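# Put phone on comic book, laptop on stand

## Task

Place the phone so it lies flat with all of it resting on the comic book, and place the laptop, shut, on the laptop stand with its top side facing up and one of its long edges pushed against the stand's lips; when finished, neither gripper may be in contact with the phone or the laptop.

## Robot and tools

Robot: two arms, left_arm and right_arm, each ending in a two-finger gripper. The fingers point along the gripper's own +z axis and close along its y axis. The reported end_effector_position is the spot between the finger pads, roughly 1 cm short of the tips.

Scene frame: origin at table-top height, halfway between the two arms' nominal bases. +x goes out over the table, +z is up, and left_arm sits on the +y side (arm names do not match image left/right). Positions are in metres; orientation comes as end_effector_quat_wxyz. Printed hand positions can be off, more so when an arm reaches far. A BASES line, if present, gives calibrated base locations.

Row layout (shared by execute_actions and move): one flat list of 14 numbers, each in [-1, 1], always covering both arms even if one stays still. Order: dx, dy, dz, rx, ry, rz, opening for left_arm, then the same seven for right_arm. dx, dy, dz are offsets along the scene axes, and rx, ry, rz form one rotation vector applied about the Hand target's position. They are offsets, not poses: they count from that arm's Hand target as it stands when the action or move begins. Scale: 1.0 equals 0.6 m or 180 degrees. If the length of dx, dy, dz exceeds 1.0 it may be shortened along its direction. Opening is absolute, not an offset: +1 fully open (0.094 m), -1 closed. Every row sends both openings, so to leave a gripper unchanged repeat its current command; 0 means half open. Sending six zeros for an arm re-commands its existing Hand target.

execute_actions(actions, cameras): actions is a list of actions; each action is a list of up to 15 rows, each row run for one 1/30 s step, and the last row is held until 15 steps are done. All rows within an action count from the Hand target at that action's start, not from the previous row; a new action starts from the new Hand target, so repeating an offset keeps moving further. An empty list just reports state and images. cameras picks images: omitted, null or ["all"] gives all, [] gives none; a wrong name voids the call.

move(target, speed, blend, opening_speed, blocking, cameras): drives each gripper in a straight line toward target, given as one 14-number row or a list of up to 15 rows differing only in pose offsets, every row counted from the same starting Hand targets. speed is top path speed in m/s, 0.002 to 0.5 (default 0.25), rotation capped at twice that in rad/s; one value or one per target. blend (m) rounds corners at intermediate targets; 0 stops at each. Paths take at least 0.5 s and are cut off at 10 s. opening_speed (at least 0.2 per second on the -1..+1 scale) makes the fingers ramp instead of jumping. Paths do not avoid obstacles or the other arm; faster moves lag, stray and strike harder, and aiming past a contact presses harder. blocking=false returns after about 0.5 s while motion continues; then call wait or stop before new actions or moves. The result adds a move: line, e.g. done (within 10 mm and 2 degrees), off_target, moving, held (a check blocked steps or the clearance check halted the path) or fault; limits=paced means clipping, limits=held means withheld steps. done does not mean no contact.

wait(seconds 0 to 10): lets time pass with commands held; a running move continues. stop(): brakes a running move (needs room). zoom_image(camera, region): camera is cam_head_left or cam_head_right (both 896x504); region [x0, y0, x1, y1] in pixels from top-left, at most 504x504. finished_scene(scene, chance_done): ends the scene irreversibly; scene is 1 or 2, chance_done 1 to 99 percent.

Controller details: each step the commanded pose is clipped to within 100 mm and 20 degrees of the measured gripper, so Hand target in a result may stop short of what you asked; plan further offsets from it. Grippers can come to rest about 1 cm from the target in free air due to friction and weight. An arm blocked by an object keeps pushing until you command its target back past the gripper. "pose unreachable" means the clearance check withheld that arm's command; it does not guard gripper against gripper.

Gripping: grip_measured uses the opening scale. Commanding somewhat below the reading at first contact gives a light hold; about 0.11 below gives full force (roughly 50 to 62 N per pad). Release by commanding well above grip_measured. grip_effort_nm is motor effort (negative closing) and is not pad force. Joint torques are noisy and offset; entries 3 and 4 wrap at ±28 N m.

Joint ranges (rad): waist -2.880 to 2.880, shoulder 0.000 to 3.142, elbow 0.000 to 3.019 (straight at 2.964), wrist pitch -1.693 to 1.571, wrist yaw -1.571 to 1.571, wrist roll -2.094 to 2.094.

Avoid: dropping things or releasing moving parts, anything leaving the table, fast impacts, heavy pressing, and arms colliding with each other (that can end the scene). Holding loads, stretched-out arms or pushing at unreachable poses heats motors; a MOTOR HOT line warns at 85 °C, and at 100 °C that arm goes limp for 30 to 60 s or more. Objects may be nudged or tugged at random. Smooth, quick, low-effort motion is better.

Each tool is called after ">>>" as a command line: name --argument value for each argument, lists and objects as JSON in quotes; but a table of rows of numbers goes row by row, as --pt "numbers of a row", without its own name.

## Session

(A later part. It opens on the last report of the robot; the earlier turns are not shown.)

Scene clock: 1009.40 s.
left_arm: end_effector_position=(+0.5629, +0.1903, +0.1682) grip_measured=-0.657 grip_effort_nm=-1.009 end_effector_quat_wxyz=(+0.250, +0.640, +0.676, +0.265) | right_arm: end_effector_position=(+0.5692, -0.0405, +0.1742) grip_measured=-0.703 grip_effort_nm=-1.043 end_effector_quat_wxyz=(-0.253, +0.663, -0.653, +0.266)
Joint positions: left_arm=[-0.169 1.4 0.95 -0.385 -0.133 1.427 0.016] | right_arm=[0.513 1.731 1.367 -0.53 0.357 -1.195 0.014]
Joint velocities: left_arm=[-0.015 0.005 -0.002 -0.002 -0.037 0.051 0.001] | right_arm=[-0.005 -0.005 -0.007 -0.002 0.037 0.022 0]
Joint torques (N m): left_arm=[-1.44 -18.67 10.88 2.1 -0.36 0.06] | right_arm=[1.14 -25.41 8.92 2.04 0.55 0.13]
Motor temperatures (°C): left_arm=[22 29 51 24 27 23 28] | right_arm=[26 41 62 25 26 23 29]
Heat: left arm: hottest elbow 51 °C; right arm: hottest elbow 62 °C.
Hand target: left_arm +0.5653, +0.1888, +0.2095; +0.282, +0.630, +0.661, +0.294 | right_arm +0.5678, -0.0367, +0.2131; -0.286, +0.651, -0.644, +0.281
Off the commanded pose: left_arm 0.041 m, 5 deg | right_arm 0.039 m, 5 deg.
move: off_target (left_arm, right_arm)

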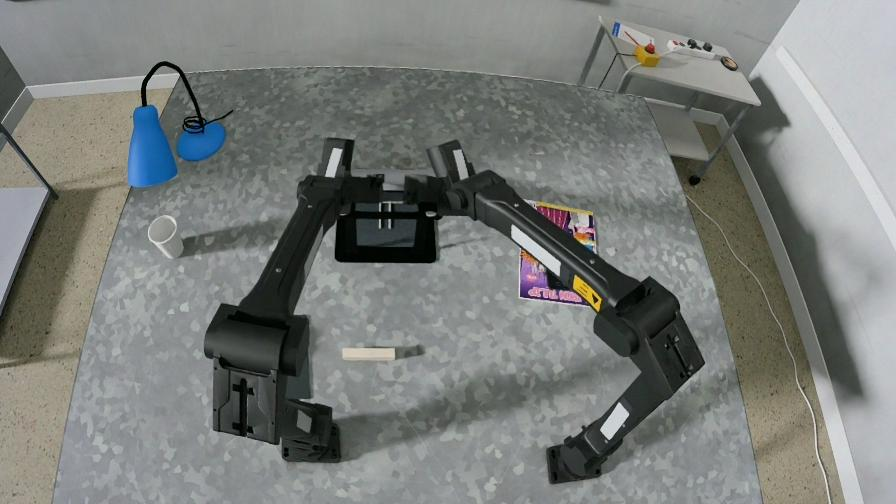

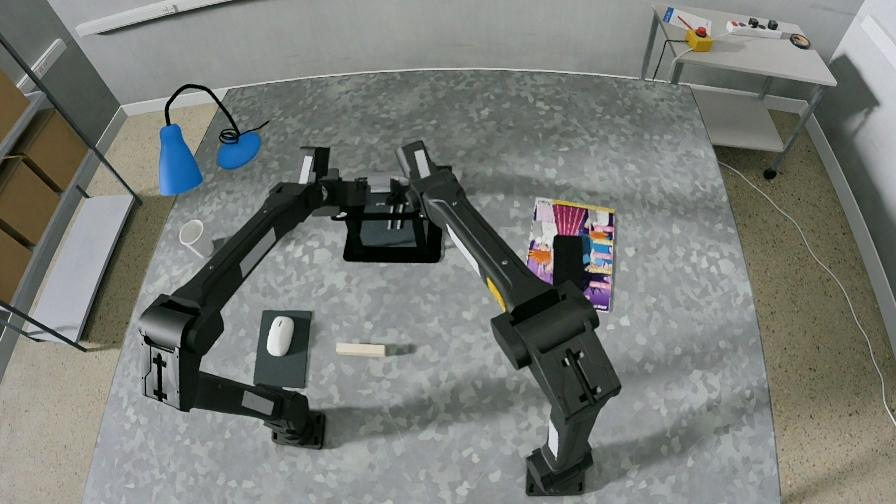

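>>> move --target '[-0.06, 0.0, -0.082, 0, -0.095, 0.0, -0.8, -0.06, 0.0, -0.082, 0, -0.095, 0.0, -0.8]' --speed 0.05

>>> zoom_image --camera "cam_head_left" --region '[310, 130, 470, 260]'

>>> zoom_image --camera "cam_head_right" --region '[310, 130, 470, 260]'

Scene clock: 1017.20 s.
left_arm: end_effector_position=(+0.5322, +0.1902, +0.1513) grip_measured=-0.659 grip_effort_nm=-1.009 end_effector_quat_wxyz=(+0.368, +0.586, +0.620, +0.370) | right_arm: end_effector_position=(+0.5376, -0.0399, +0.1530) grip_measured=-0.704 grip_effort_nm=-1.043 end_effector_quat_wxyz=(-0.367, +0.605, -0.604, +0.367)
Joint positions: left_arm=[-0.191 1.33 0.614 0.236 -0.172 1.456 0.016] | right_arm=[0.577 1.669 1.025 0.087 0.51 -1.278 0.014]
Joint velocities: left_arm=[-0.015 -0.005 -0.007 0.002 0.051 -0.022 0.001] | right_arm=[-0.015 -0.005 -0.012 0.002 -0.007 -0.022 0]
Joint torques (N m): left_arm=[-1.79 -12.81 7.58 2.8 -0.4 -0.03] | right_arm=[1.44 -20.31 7.02 2.5 0.61 0.07]
Motor temperatures (°C): left_arm=[22 29 49 24 27 23 28] | right_arm=[26 42 60 25 26 23 29]
Heat: left arm: hottest elbow 49 °C; right arm: hottest elbow 60 °C.
Hand target: left_arm +0.5279, +0.1898, +0.1612; +0.379, +0.579, +0.612, +0.383 | right_arm +0.5313, -0.0366, +0.1646; -0.378, +0.603, -0.593, +0.377
Off the commanded pose: left_arm 0.010 m, 2 deg | right_arm 0.013 m, 2 deg.
move: off_target (right_arm)

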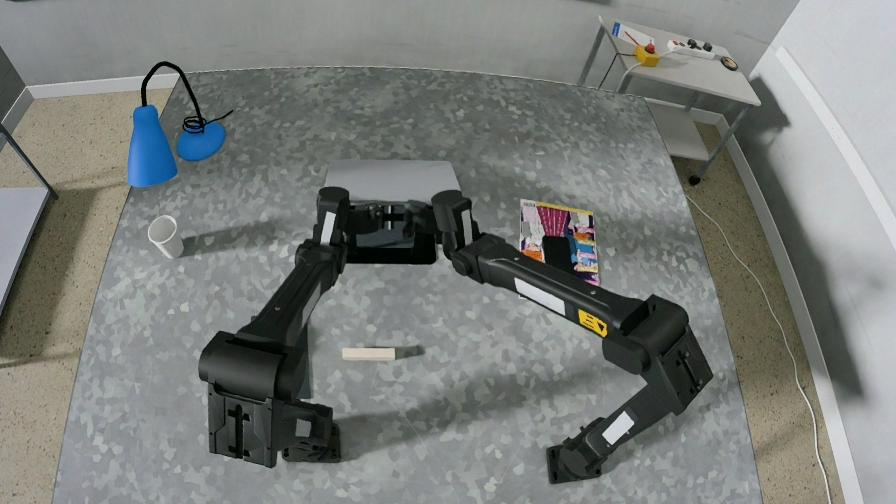

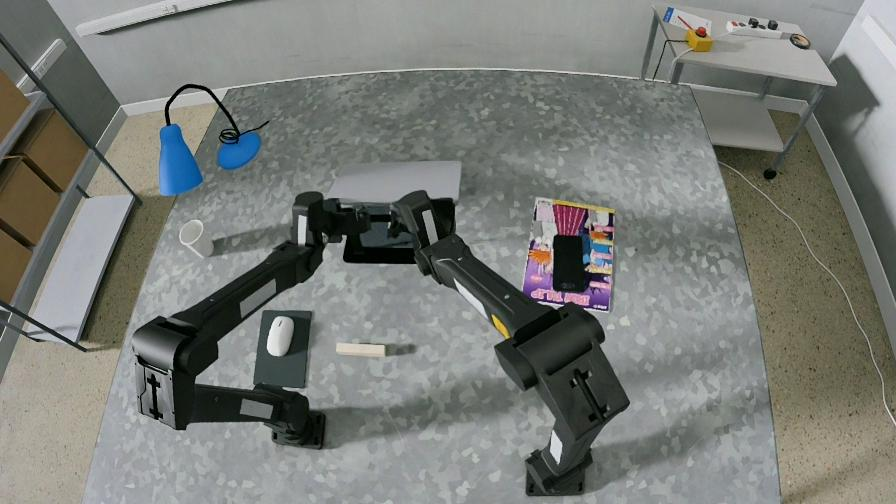

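Scaled by 3.150.

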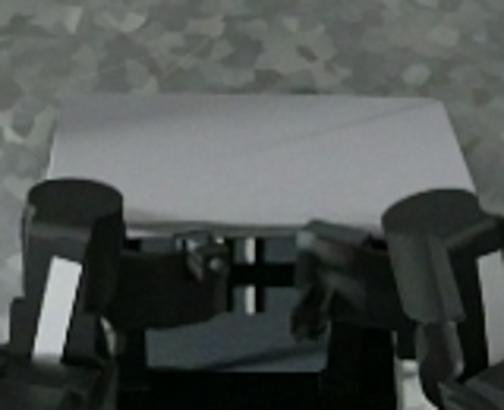

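Scaled by 3.150.

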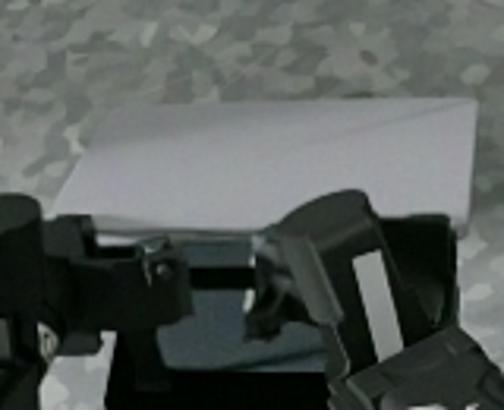

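>>> move --target '[0.0, 0.0, -0.045, 0, 0, 0.0, -0.8, 0, 0.0, -0.045, 0, 0, 0.0, -0.8]' --speed 0.04

>>> zoom_image --camera "cam_head_left" --region '[310, 130, 470, 260]'

>>> zoom_image --camera "cam_head_right" --region '[310, 130, 470, 260]'

Scene clock: 1022.83 s.
left_arm: end_effector_position=(+0.5312, +0.1900, +0.1536) grip_measured=-0.659 grip_effort_nm=-1.009 end_effector_quat_wxyz=(+0.388, +0.576, +0.607, +0.387) | right_arm: end_effector_position=(+0.5367, -0.0402, +0.1540) grip_measured=-0.704 grip_effort_nm=-1.043 end_effector_quat_wxyz=(-0.385, +0.595, -0.599, +0.373)
Joint positions: left_arm=[-0.192 1.337 0.581 0.34 -0.172 1.468 0.016] | right_arm=[0.578 1.669 0.998 0.161 0.511 -1.286 0.014]
Joint velocities: left_arm=[-0.005 0.005 0.002 -0.007 -0.051 -0.066 0] | right_arm=[-0.015 0.005 -0.007 0.007 0.007 -0.007 0]
Joint torques (N m): left_arm=[-1.32 -7.36 7.15 2.62 -0.4 -0.07] | right_arm=[1.49 -16.38 6.86 2.48 0.54 0.1]
Motor temperatures (°C): left_arm=[22 29 48 24 27 23 29] | right_arm=[26 42 59 25 26 23 29]
Heat: left arm: hottest elbow 48 °C; right arm: hottest elbow 59 °C.
Hand target: left_arm +0.5276, +0.1901, +0.1345; +0.379, +0.579, +0.612, +0.383 | right_arm +0.5312, -0.0365, +0.1376; -0.378, +0.603, -0.593, +0.377
Off the commanded pose: left_arm 0.020 m, 1 deg | right_arm 0.018 m, 1 deg.
move: off_target (left_arm, right_arm)

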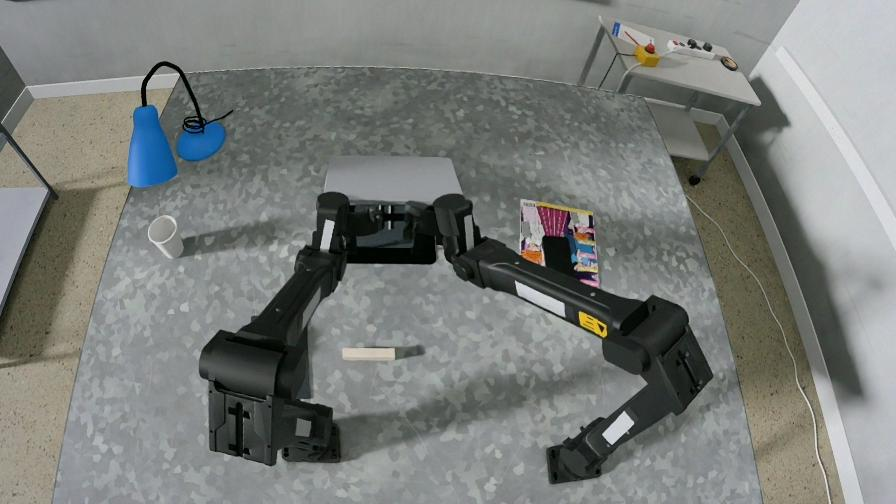

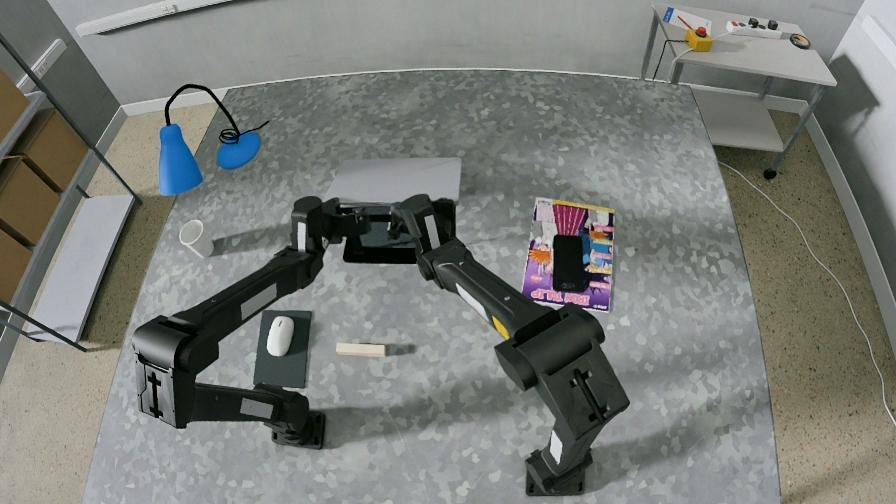

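Scaled by 3.150.

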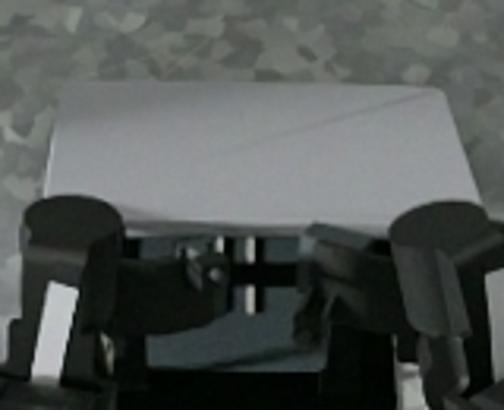

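Scaled by 3.150.

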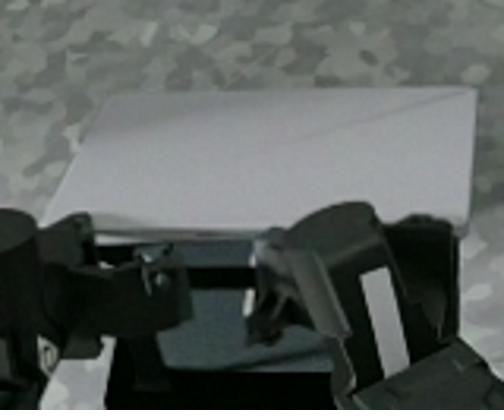

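>>> move --target '[0.0, 0.0, 0.025, 0, 0.05, 0.0, -0.8, 0, 0.0, 0.025, 0, 0.05, 0.0, -0.8]' --speed 0.04

>>> zoom_image --camera "cam_head_left" --region '[310, 130, 470, 260]'

>>> zoom_image --camera "cam_head_right" --region '[310, 130, 470, 260]'

Scene clock: 1032.63 s.
left_arm: end_effector_position=(+0.5260, +0.1896, +0.1449) grip_measured=-0.660 grip_effort_nm=-1.009 end_effector_quat_wxyz=(+0.331, +0.609, +0.637, +0.339) | right_arm: end_effector_position=(+0.5287, -0.0403, +0.1462) grip_measured=-0.704 grip_effort_nm=-1.038 end_effector_quat_wxyz=(-0.332, +0.627, -0.624, +0.327)
Joint positions: left_arm=[-0.192 1.312 0.657 0.062 -0.165 1.451 0.016] | right_arm=[0.572 1.652 1.064 -0.094 0.46 -1.22 0.014]
Joint velocities: left_arm=[-0.005 -0.005 0.002 -0.002 0.007 0.037 0] | right_arm=[-0.015 -0.005 -0.017 -0.012 -0.022 0.007 0.001]
Joint torques (N m): left_arm=[-1.26 -9.99 10.76 0.69 -0.18 -0.08] | right_arm=[0.67 -18.26 9.98 0.62 0.13 0.17]
Motor temperatures (°C): left_arm=[22 28 47 24 27 23 29] | right_arm=[26 41 57 25 26 23 29]
Heat: left arm: hottest elbow 47 °C; right arm: hottest elbow 57 °C.
Hand target: left_arm +0.5281, +0.1898, +0.1489; +0.329, +0.607, +0.640, +0.337 | right_arm +0.5315, -0.0364, +0.1526; -0.331, +0.630, -0.621, +0.327
Off the commanded pose: left_arm 0.005 m, 1 deg | right_arm 0.008 m, 1 deg.
move: done

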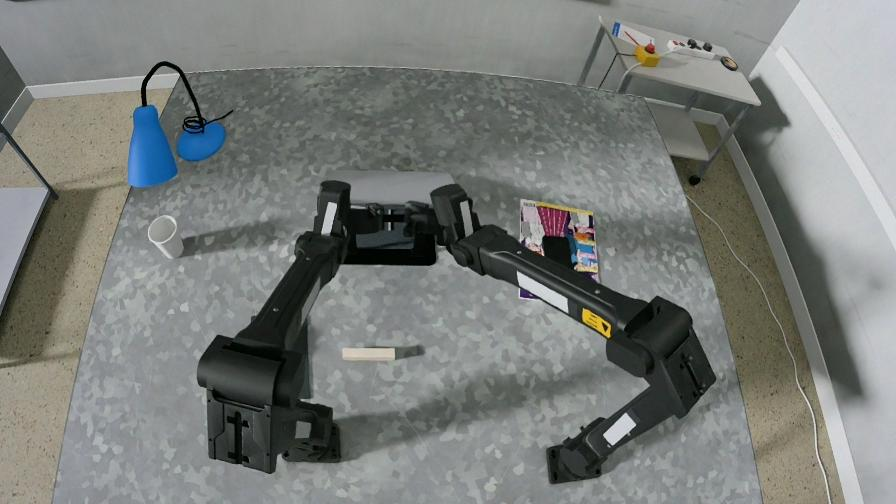

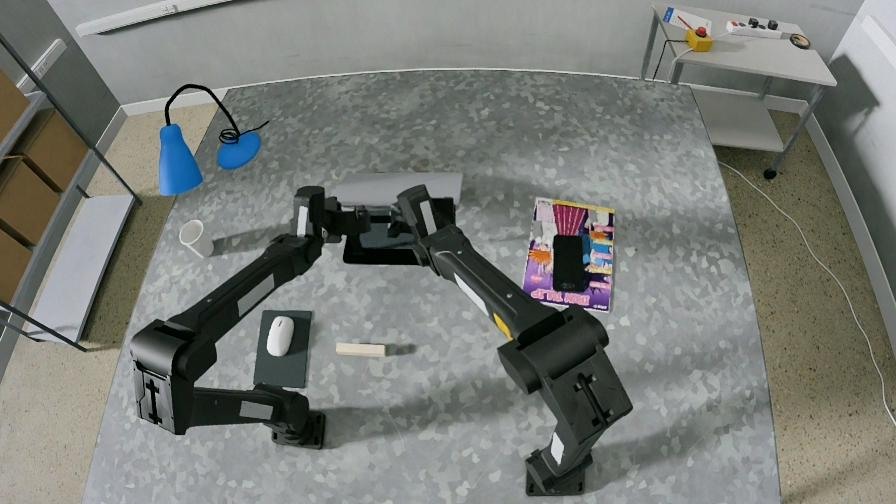

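Scaled by 3.150.

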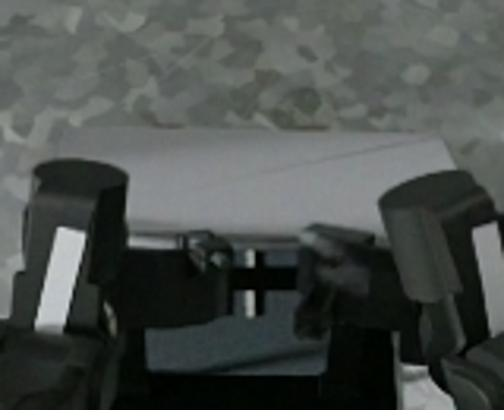

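Scaled by 3.150.

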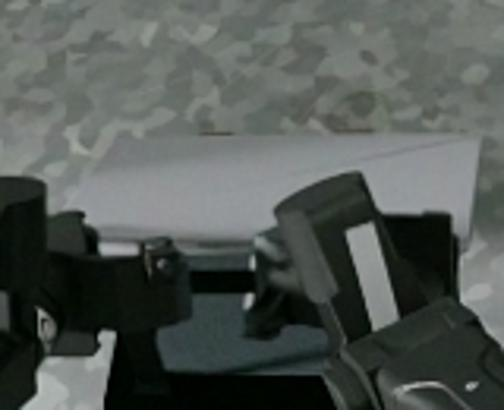

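>>> move --target '[0.025, 0.0, -0.017, 0, -0.008, 0.0, -0.8, 0.025, 0.0, -0.017, 0, -0.008, 0.0, -0.8]' --speed 0.04

>>> zoom_image --camera "cam_head_left" --region '[310, 130, 470, 260]'

>>> zoom_image --camera "cam_head_right" --region '[310, 130, 470, 260]'

Scene clock: 1037.80 s.
left_arm: end_effector_position=(+0.5312, +0.1877, +0.1454) grip_measured=-0.660 grip_effort_nm=-1.009 end_effector_quat_wxyz=(+0.340, +0.606, +0.632, +0.343) | right_arm: end_effector_position=(+0.5319, -0.0419, +0.1469) grip_measured=-0.704 grip_effort_nm=-1.043 end_effector_quat_wxyz=(-0.335, +0.626, -0.623, +0.329)
Joint positions: left_arm=[-0.192 1.327 0.657 0.099 -0.159 1.453 0.016] | right_arm=[0.566 1.655 1.064 -0.08 0.455 -1.227 0.014]
Joint velocities: left_arm=[0.015 -0.015 -0.002 -0.002 0.051 0.007 0.001] | right_arm=[0.005 -0.015 -0.002 -0.022 -0.037 0.022 0.001]
Joint torques (N m): left_arm=[-0.62 -6.89 11.55 2.43 -0.28 -0.09] | right_arm=[0.26 -15.03 10.51 2.33 0.22 0.02]
Motor temperatures (°C): left_arm=[22 28 47 24 27 23 29] | right_arm=[26 40 57 25 26 23 29]
Heat: left arm: hottest elbow 47 °C; right arm: hottest elbow 57 °C.
Hand target: left_arm +0.5430, +0.1897, +0.1389; +0.337, +0.603, +0.636, +0.344 | right_arm +0.5464, -0.0367, +0.1423; -0.338, +0.626, -0.617, +0.335
Off the commanded pose: left_arm 0.014 m, 1 deg | right_arm 0.016 m, 1 deg.
move: off_target (left_arm, right_arm)

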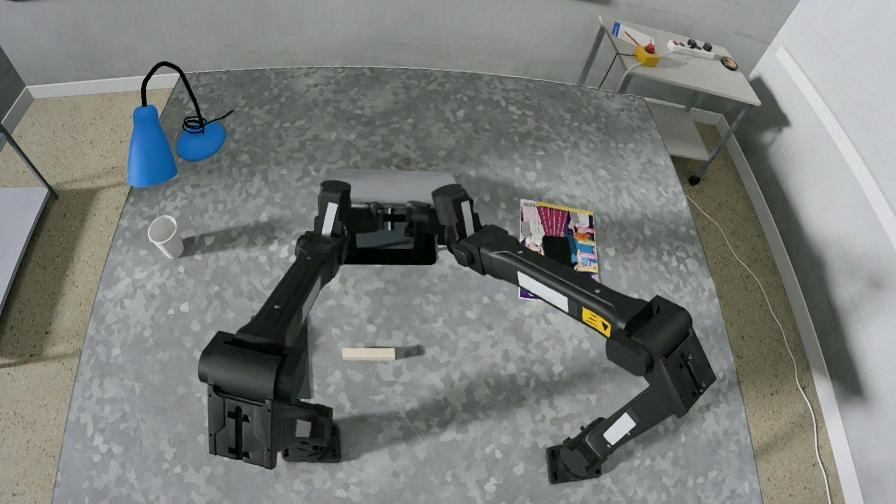

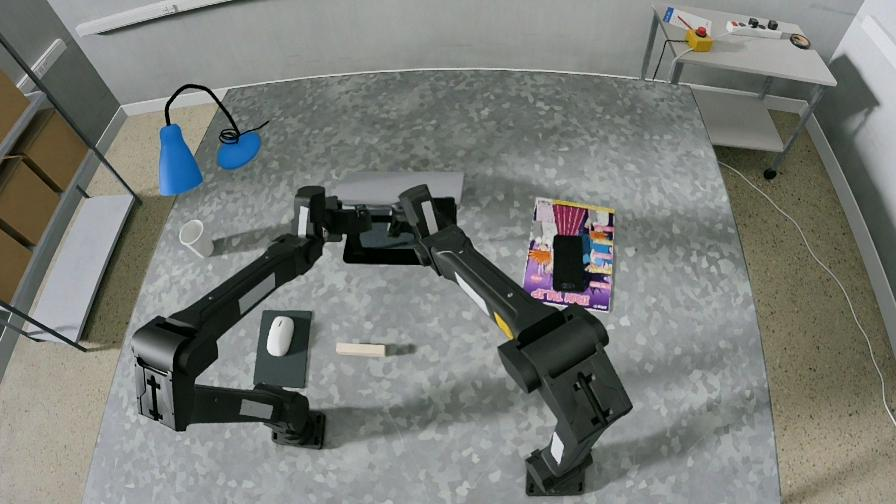

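Scaled by 3.150.

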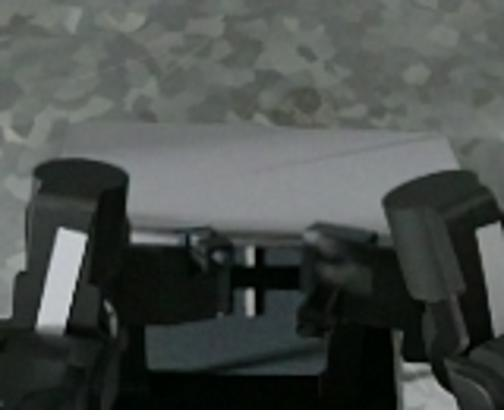

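Scaled by 3.150.

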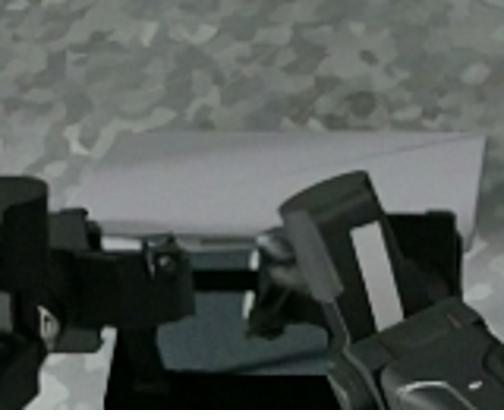

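>>> move --target '[-0.019, -0.003, 0.012, 0, 0, 0, -0.8, -0.022, -0.008, 0.01, 0, 0, 0.0, -0.8]' --speed 0.04 --cameras '[]'

>>> move --target '[0, 0, 0, 0, 0, 0, -0.48, 0, 0, 0, 0, 0, 0.0, -0.48]' --opening_speed 0.2

>>> zoom_image --camera "cam_head_left" --region '[310, 130, 470, 260]'

>>> zoom_image --camera "cam_head_right" --region '[310, 130, 470, 260]'

Scene clock: 1042.40 s.
left_arm: end_effector_position=(+0.5313, +0.1877, +0.1457) grip_measured=-0.660 grip_effort_nm=-1.004 end_effector_quat_wxyz=(+0.340, +0.606, +0.632, +0.343) | right_arm: end_effector_position=(+0.5319, -0.0419, +0.1469) grip_measured=-0.704 grip_effort_nm=-1.038 end_effector_quat_wxyz=(-0.335, +0.626, -0.623, +0.329)
Joint positions: left_arm=[-0.192 1.327 0.657 0.099 -0.159 1.453 0.016] | right_arm=[0.566 1.655 1.064 -0.08 0.455 -1.227 0.014]
Joint velocities: left_arm=[0.005 -0.005 0.007 0.002 0.095 -0.066 0.001] | right_arm=[0.005 0.015 0.002 -0.007 -0.022 -0.037 0]
Joint torques (N m): left_arm=[-1.61 -10.34 9.95 1.35 -0.53 -0.16] | right_arm=[0.62 -18.2 8.23 2.06 0.39 0.08]
Motor temperatures (°C): left_arm=[22 28 46 24 27 23 29] | right_arm=[26 40 56 25 26 23 29]
Heat: left arm: hottest elbow 46 °C; right arm: hottest elbow 56 °C.
Hand target: left_arm +0.5317, +0.1880, +0.1460; +0.337, +0.603, +0.636, +0.344 | right_arm +0.5331, -0.0413, +0.1484; -0.338, +0.626, -0.617, +0.335
Off the commanded pose: left_arm 0.001 m, 1 deg | right_arm 0.002 m, 1 deg.
move: done
No camera images: "cameras" was empty.

Scene clock: 1044.27 s.
left_arm: end_effector_position=(+0.5317, +0.1890, +0.1489) grip_measured=-0.484 grip_effort_nm=0.183 end_effector_quat_wxyz=(+0.344, +0.597, +0.637, +0.345) | right_arm: end_effector_position=(+0.5329, -0.0430, +0.1483) grip_measured=-0.482 grip_effort_nm=0.071 end_effector_quat_wxyz=(-0.334, +0.626, -0.620, +0.335)
Joint positions: left_arm=[-0.192 1.322 0.657 0.103 -0.167 1.435 0.024] | right_arm=[0.566 1.655 1.064 -0.075 0.465 -1.237 0.024]
Joint velocities: left_arm=[-0.005 0.005 0.002 -0.002 -0.037 -0.051 0] | right_arm=[-0.024 -0.005 -0.007 -0.002 0.007 -0.037 0.001]
Joint torques (N m): left_arm=[-2.26 -10.34 9.95 1.07 -0.31 0.03] | right_arm=[0.62 -18.2 8.18 1.87 0.06 0.15]
Motor temperatures (°C): left_arm=[22 28 46 24 27 23 29] | right_arm=[26 40 55 25 26 23 29]
Heat: left arm: hottest elbow 46 °C; right arm: hottest elbow 55 °C.
Hand target: left_arm +0.5317, +0.1880, +0.1460; +0.337, +0.603, +0.636, +0.344 | right_arm +0.5331, -0.0413, +0.1484; -0.338, +0.626, -0.617, +0.335
Off the commanded pose: left_arm 0.003 m, 1 deg | right_arm 0.002 m, 1 deg.
move: done

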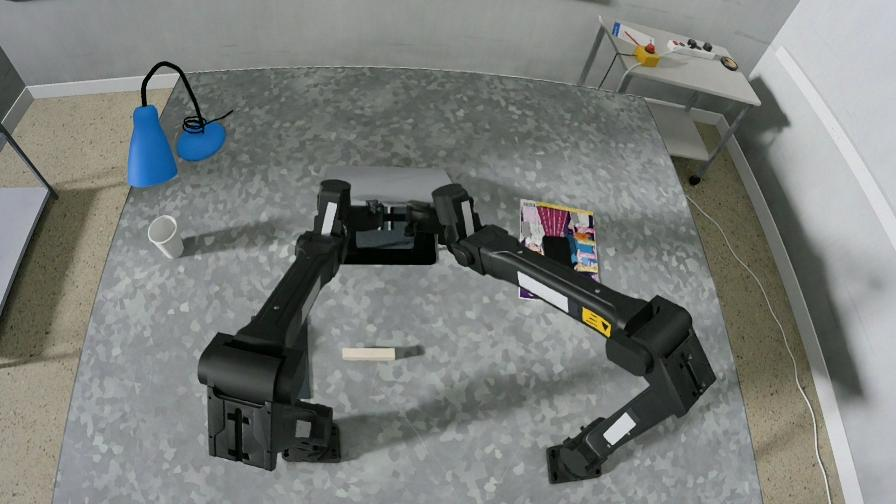

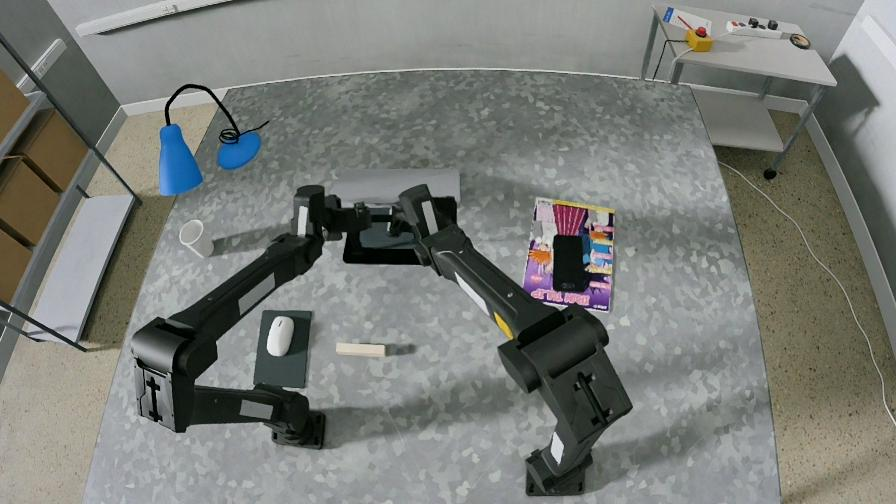

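Scaled by 3.150.

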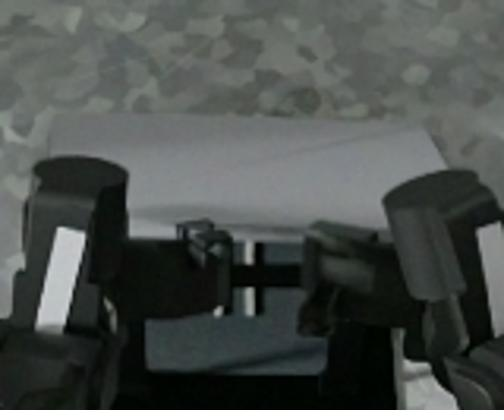

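Scaled by 3.150.

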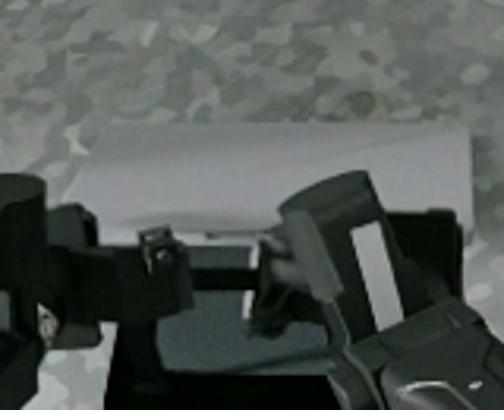

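>>> zoom_image --camera "cam_head_left" --region '[310, 140, 470, 280]'

>>> zoom_image --camera "cam_head_right" --region '[310, 140, 490, 280]'

Scaled by 3.150.

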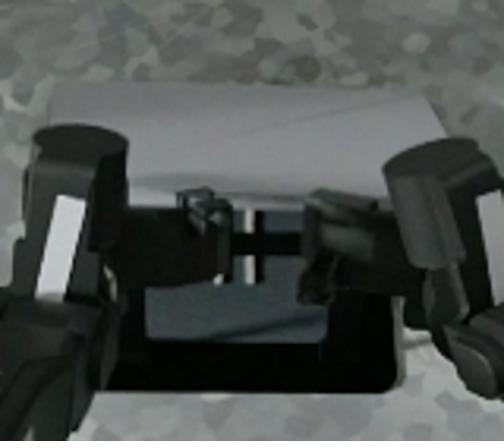

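Scaled by 2.800.

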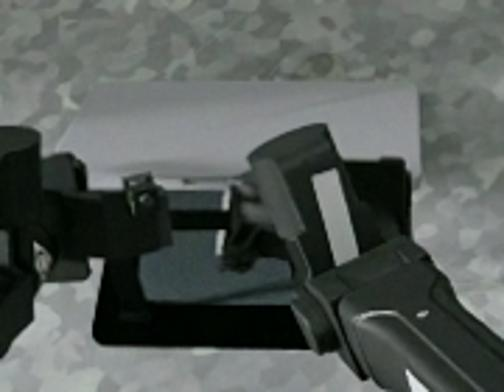

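>>> move --target '[-0.075, 0, 0.045, 0, 0, 0, -0.48, -0.075, 0, 0.045, 0, 0, 0.0, -0.48]' --speed 0.05

>>> zoom_image --camera "cam_head_left" --region '[310, 140, 470, 280]'

>>> zoom_image --camera "cam_head_right" --region '[310, 140, 490, 280]'

Scene clock: 1057.63 s.
left_arm: end_effector_position=(+0.4929, +0.1937, +0.1718) grip_measured=-0.482 grip_effort_nm=0.125 end_effector_quat_wxyz=(+0.335, +0.600, +0.639, +0.346) | right_arm: end_effector_position=(+0.4978, -0.0419, +0.1767) grip_measured=-0.481 grip_effort_nm=0.066 end_effector_quat_wxyz=(-0.340, +0.623, -0.618, +0.339)
Joint positions: left_arm=[-0.203 1.16 0.609 -0.027 -0.187 1.435 0.024] | right_arm=[0.609 1.546 1.008 -0.124 0.502 -1.213 0.024]
Joint velocities: left_arm=[-0.005 -0.024 0.002 -0.007 0.037 0.022 0] | right_arm=[-0.024 -0.005 -0.022 0.002 -0.007 -0.007 0]
Joint torques (N m): left_arm=[-2.26 -9.7 9.21 1.29 -0.16 -0.11] | right_arm=[1.44 -17.96 7.56 1.01 0.26 0.24]
Motor temperatures (°C): left_arm=[22 28 46 24 27 23 28] | right_arm=[26 40 53 25 25 23 28]
Heat: left arm: hottest elbow 46 °C; right arm: hottest elbow 53 °C.
Hand target: left_arm +0.4872, +0.1884, +0.1733; +0.337, +0.603, +0.636, +0.344 | right_arm +0.4881, -0.0404, +0.1754; -0.338, +0.626, -0.617, +0.335
Off the commanded pose: left_arm 0.009 m, 1 deg | right_arm 0.010 m, 1 deg.
move: done

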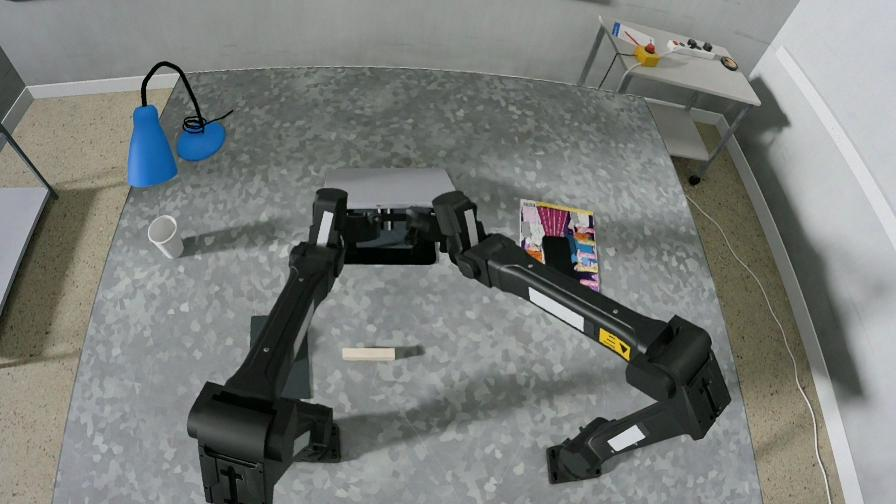

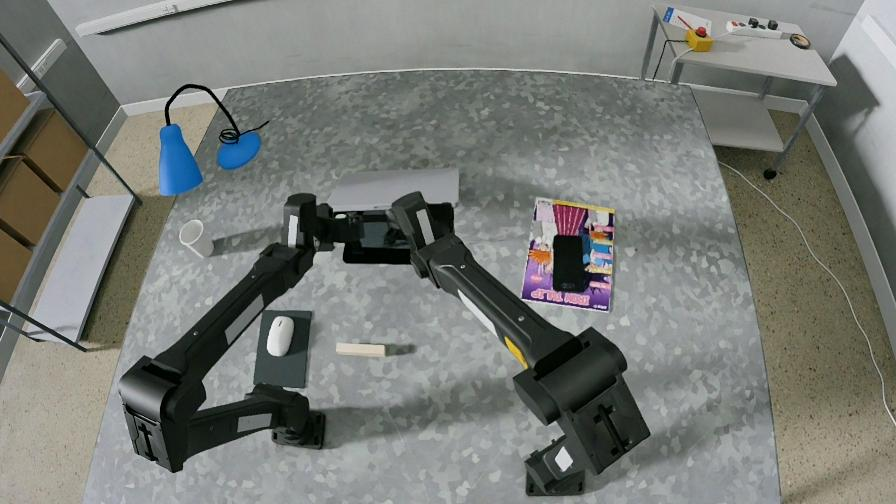

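Scaled by 3.150.

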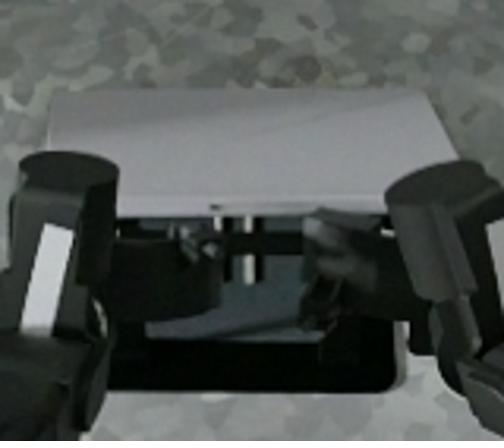

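Scaled by 2.800.

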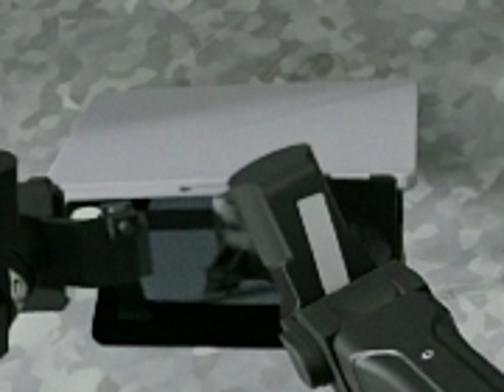

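>>> move --target '[-0.15, 0.02, 0.11, 0, 0, 0, -0.48, -0.15, -0.02, 0.11, 0, 0, 0.0, -0.48]' --speed 0.1

>>> zoom_image --camera "cam_head_left" --region '[310, 140, 470, 280]'

>>> zoom_image --camera "cam_head_right" --region '[310, 140, 490, 280]'

Scene clock: 1062.50 s.
left_arm: end_effector_position=(+0.4018, +0.2054, +0.2393) grip_measured=-0.482 grip_effort_nm=0.129 end_effector_quat_wxyz=(+0.334, +0.602, +0.637, +0.347) | right_arm: end_effector_position=(+0.4067, -0.0505, +0.2477) grip_measured=-0.481 grip_effort_nm=0.061 end_effector_quat_wxyz=(-0.343, +0.621, -0.618, +0.338)
Joint positions: left_arm=[-0.221 0.748 0.575 -0.406 -0.203 1.432 0.024] | right_arm=[0.726 1.263 0.932 -0.372 0.591 -1.124 0.024]
Joint velocities: left_arm=[-0.015 0.005 -0.017 -0.007 -0.037 0.037 -0.001] | right_arm=[-0.005 -0.005 -0.012 0.002 -0.051 -0.007 -0.001]
Joint torques (N m): left_arm=[-1.73 -5.3 11.29 1.44 -0.19 -0.1] | right_arm=[1.44 -13.22 8.16 0.88 0.31 0.31]
Motor temperatures (°C): left_arm=[22 28 45 24 27 23 28] | right_arm=[26 40 53 25 25 23 28]
Heat: left arm: hottest elbow 45 °C; right arm: hottest elbow 53 °C.
Hand target: left_arm +0.3986, +0.2010, +0.2394; +0.337, +0.603, +0.636, +0.344 | right_arm +0.3980, -0.0504, +0.2415; -0.338, +0.626, -0.618, +0.335
Off the commanded pose: left_arm 0.007 m, 1 deg | right_arm 0.011 m, 1 deg.
move: off_target (right_arm)

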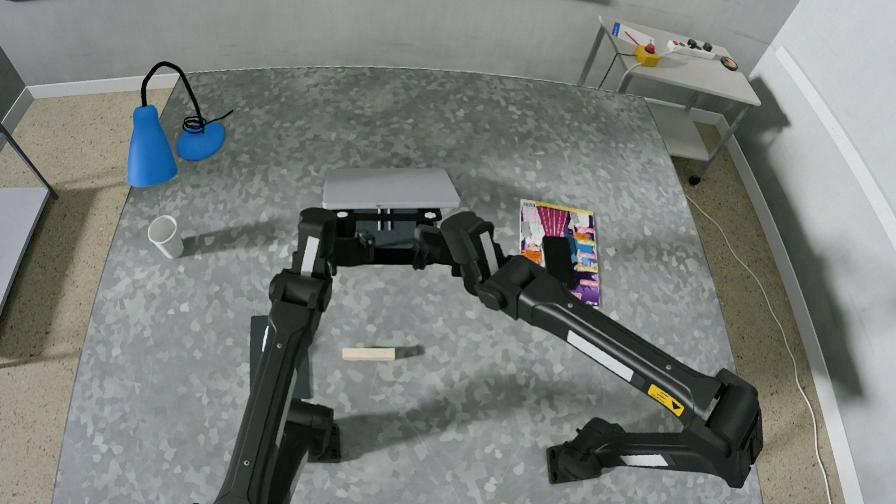

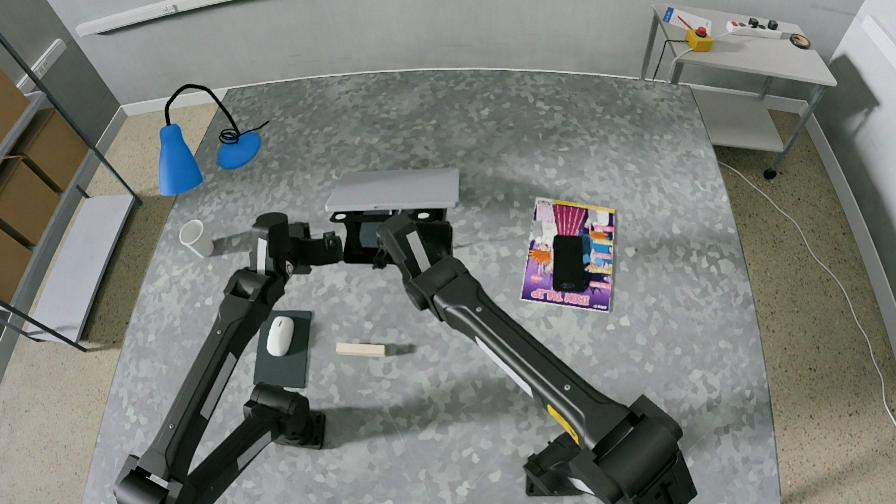

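Scaled by 3.150.

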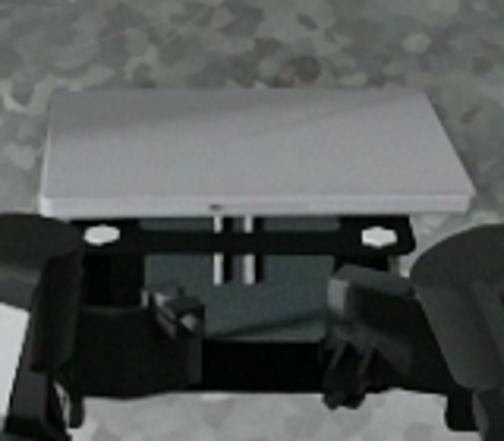

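Scaled by 2.800.

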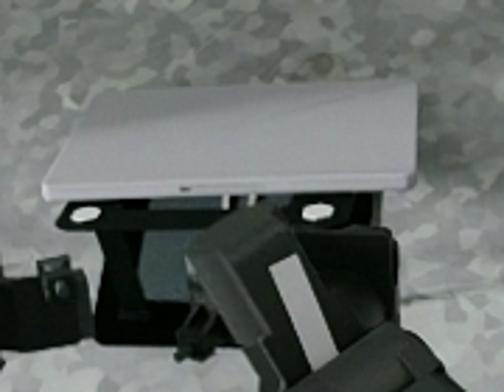

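>>> zoom_image --camera "cam_head_left" --region '[320, 155, 470, 225]'

>>> zoom_image --camera "cam_head_right" --region '[320, 155, 470, 225]'

Scaled by 3.360.

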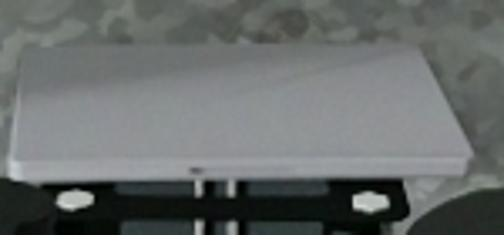

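Scaled by 3.360.

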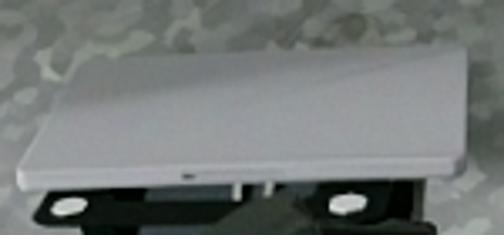

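>>> zoom_image --camera "cam_head_left" --region '[318, 160, 378, 220]'

>>> zoom_image --camera "cam_head_left" --region '[410, 160, 470, 220]'

>>> zoom_image --camera "cam_head_right" --region '[318, 160, 378, 220]'

>>> zoom_image --camera "cam_head_right" --region '[410, 160, 470, 220]'

Scaled by 8.400.

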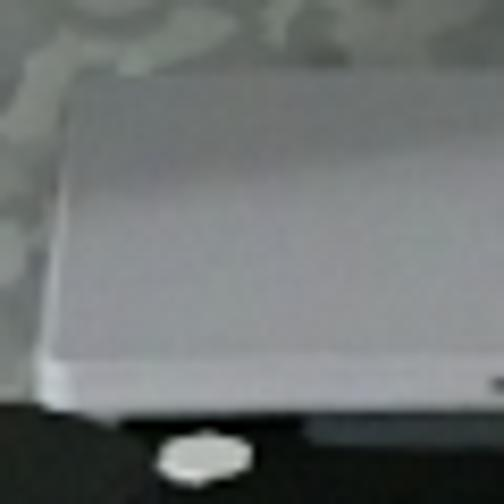

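Scaled by 8.400.

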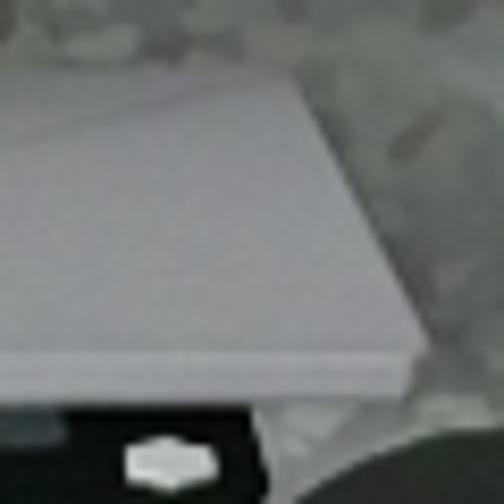

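Scaled by 8.400.

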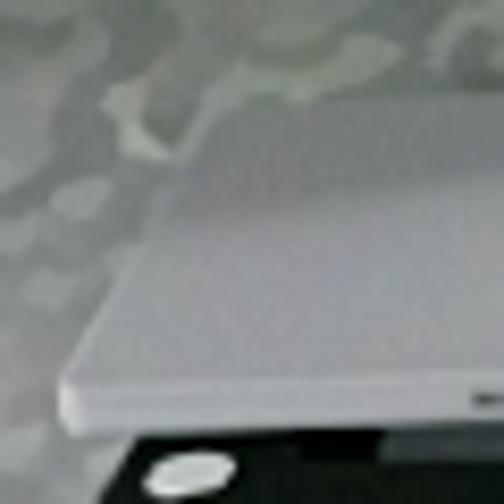

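Scaled by 8.400.

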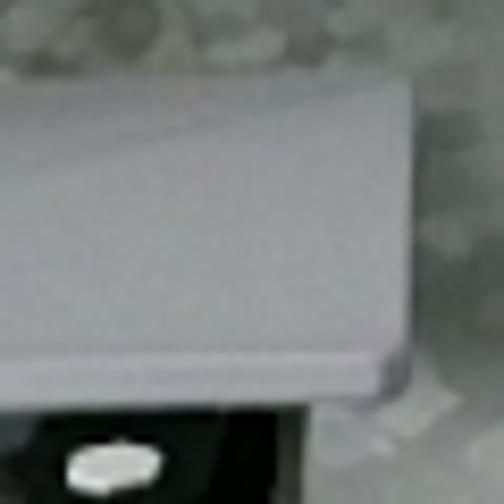

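>>> move --target '[0.0, -0.15, 0.15, 0, 0.317, 0, -1, -0.2, -0.15, 0.0, 0, 0, 0.0, -0.48]' --speed 0.15

Scene clock: 1124.37 s.
left_arm: end_effector_position=(+0.3879, +0.1206, +0.3038) grip_measured=-0.987 grip_effort_nm=-0.696 end_effector_quat_wxyz=(-0.014, +0.694, +0.720, +0.021) | right_arm: end_effector_position=(+0.2833, -0.1373, +0.2486) grip_measured=-0.481 grip_effort_nm=0.066 end_effector_quat_wxyz=(-0.341, +0.622, -0.619, +0.337)
Joint positions: left_arm=[-0.381 1.33 1.422 -1.672 -0.049 1.182 0.001] | right_arm=[0.8 0.807 0.651 -0.587 0.647 -1.061 0.024]
Joint velocities: left_arm=[-0.005 -0.005 -0.002 -0.002 -0.007 0.022 0.001] | right_arm=[-0.015 -0.024 -0.002 -0.012 -0.037 0.081 0]
Joint torques (N m): left_arm=[-2.55 -10.93 16.64 -0.01 0.14 -0.08] | right_arm=[1.49 -5.95 8.51 0.85 0.34 0.26]
Motor temperatures (°C): left_arm=[22 26 44 24 27 23 27] | right_arm=[26 36 51 25 25 23 27]
Heat: left arm: hottest elbow 44 °C; right arm: hottest elbow 51 °C.
Hand target: left_arm +0.3998, +0.1096, +0.3278; -0.011, +0.694, +0.719, +0.020 | right_arm +0.2763, -0.1383, +0.2420; -0.337, +0.626, -0.618, +0.335
Off the commanded pose: left_arm 0.029 m, 1 deg | right_arm 0.009 m, 1 deg.
joint sent to its limit (left arm) — joint 4 (wrist pitch), lower limit. The joint targets are off in orientation, not in position.
move: off_target (left_arm)

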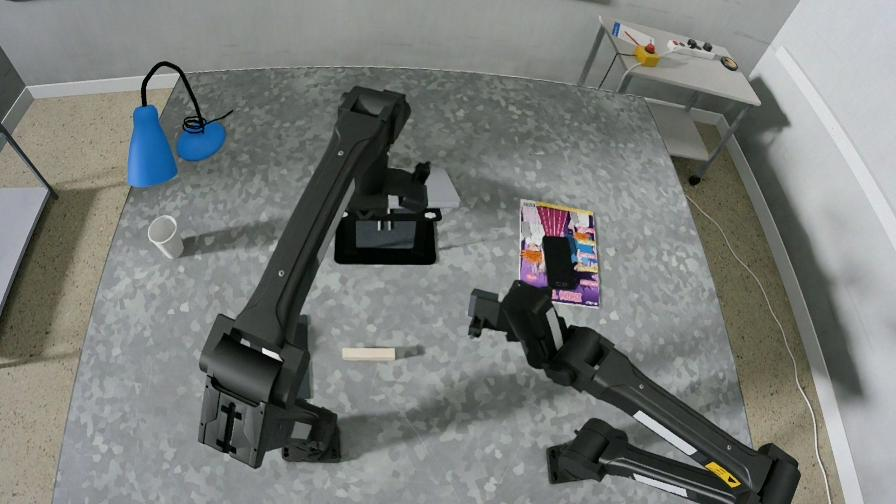

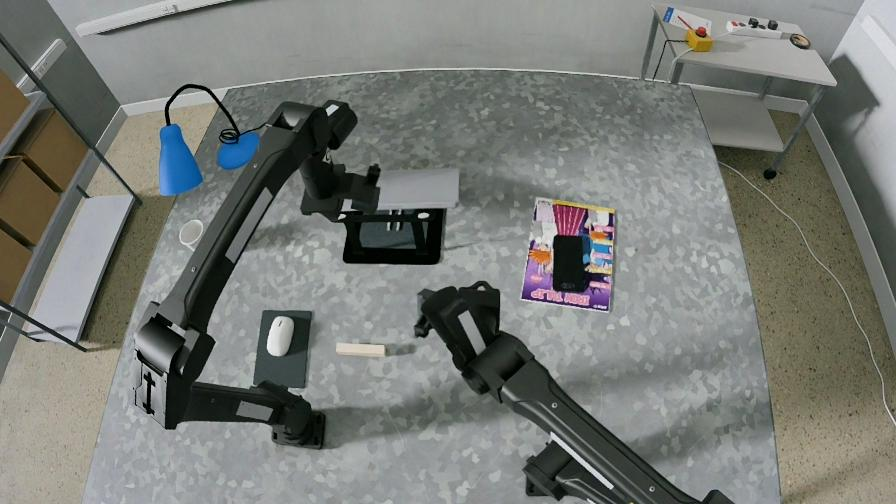

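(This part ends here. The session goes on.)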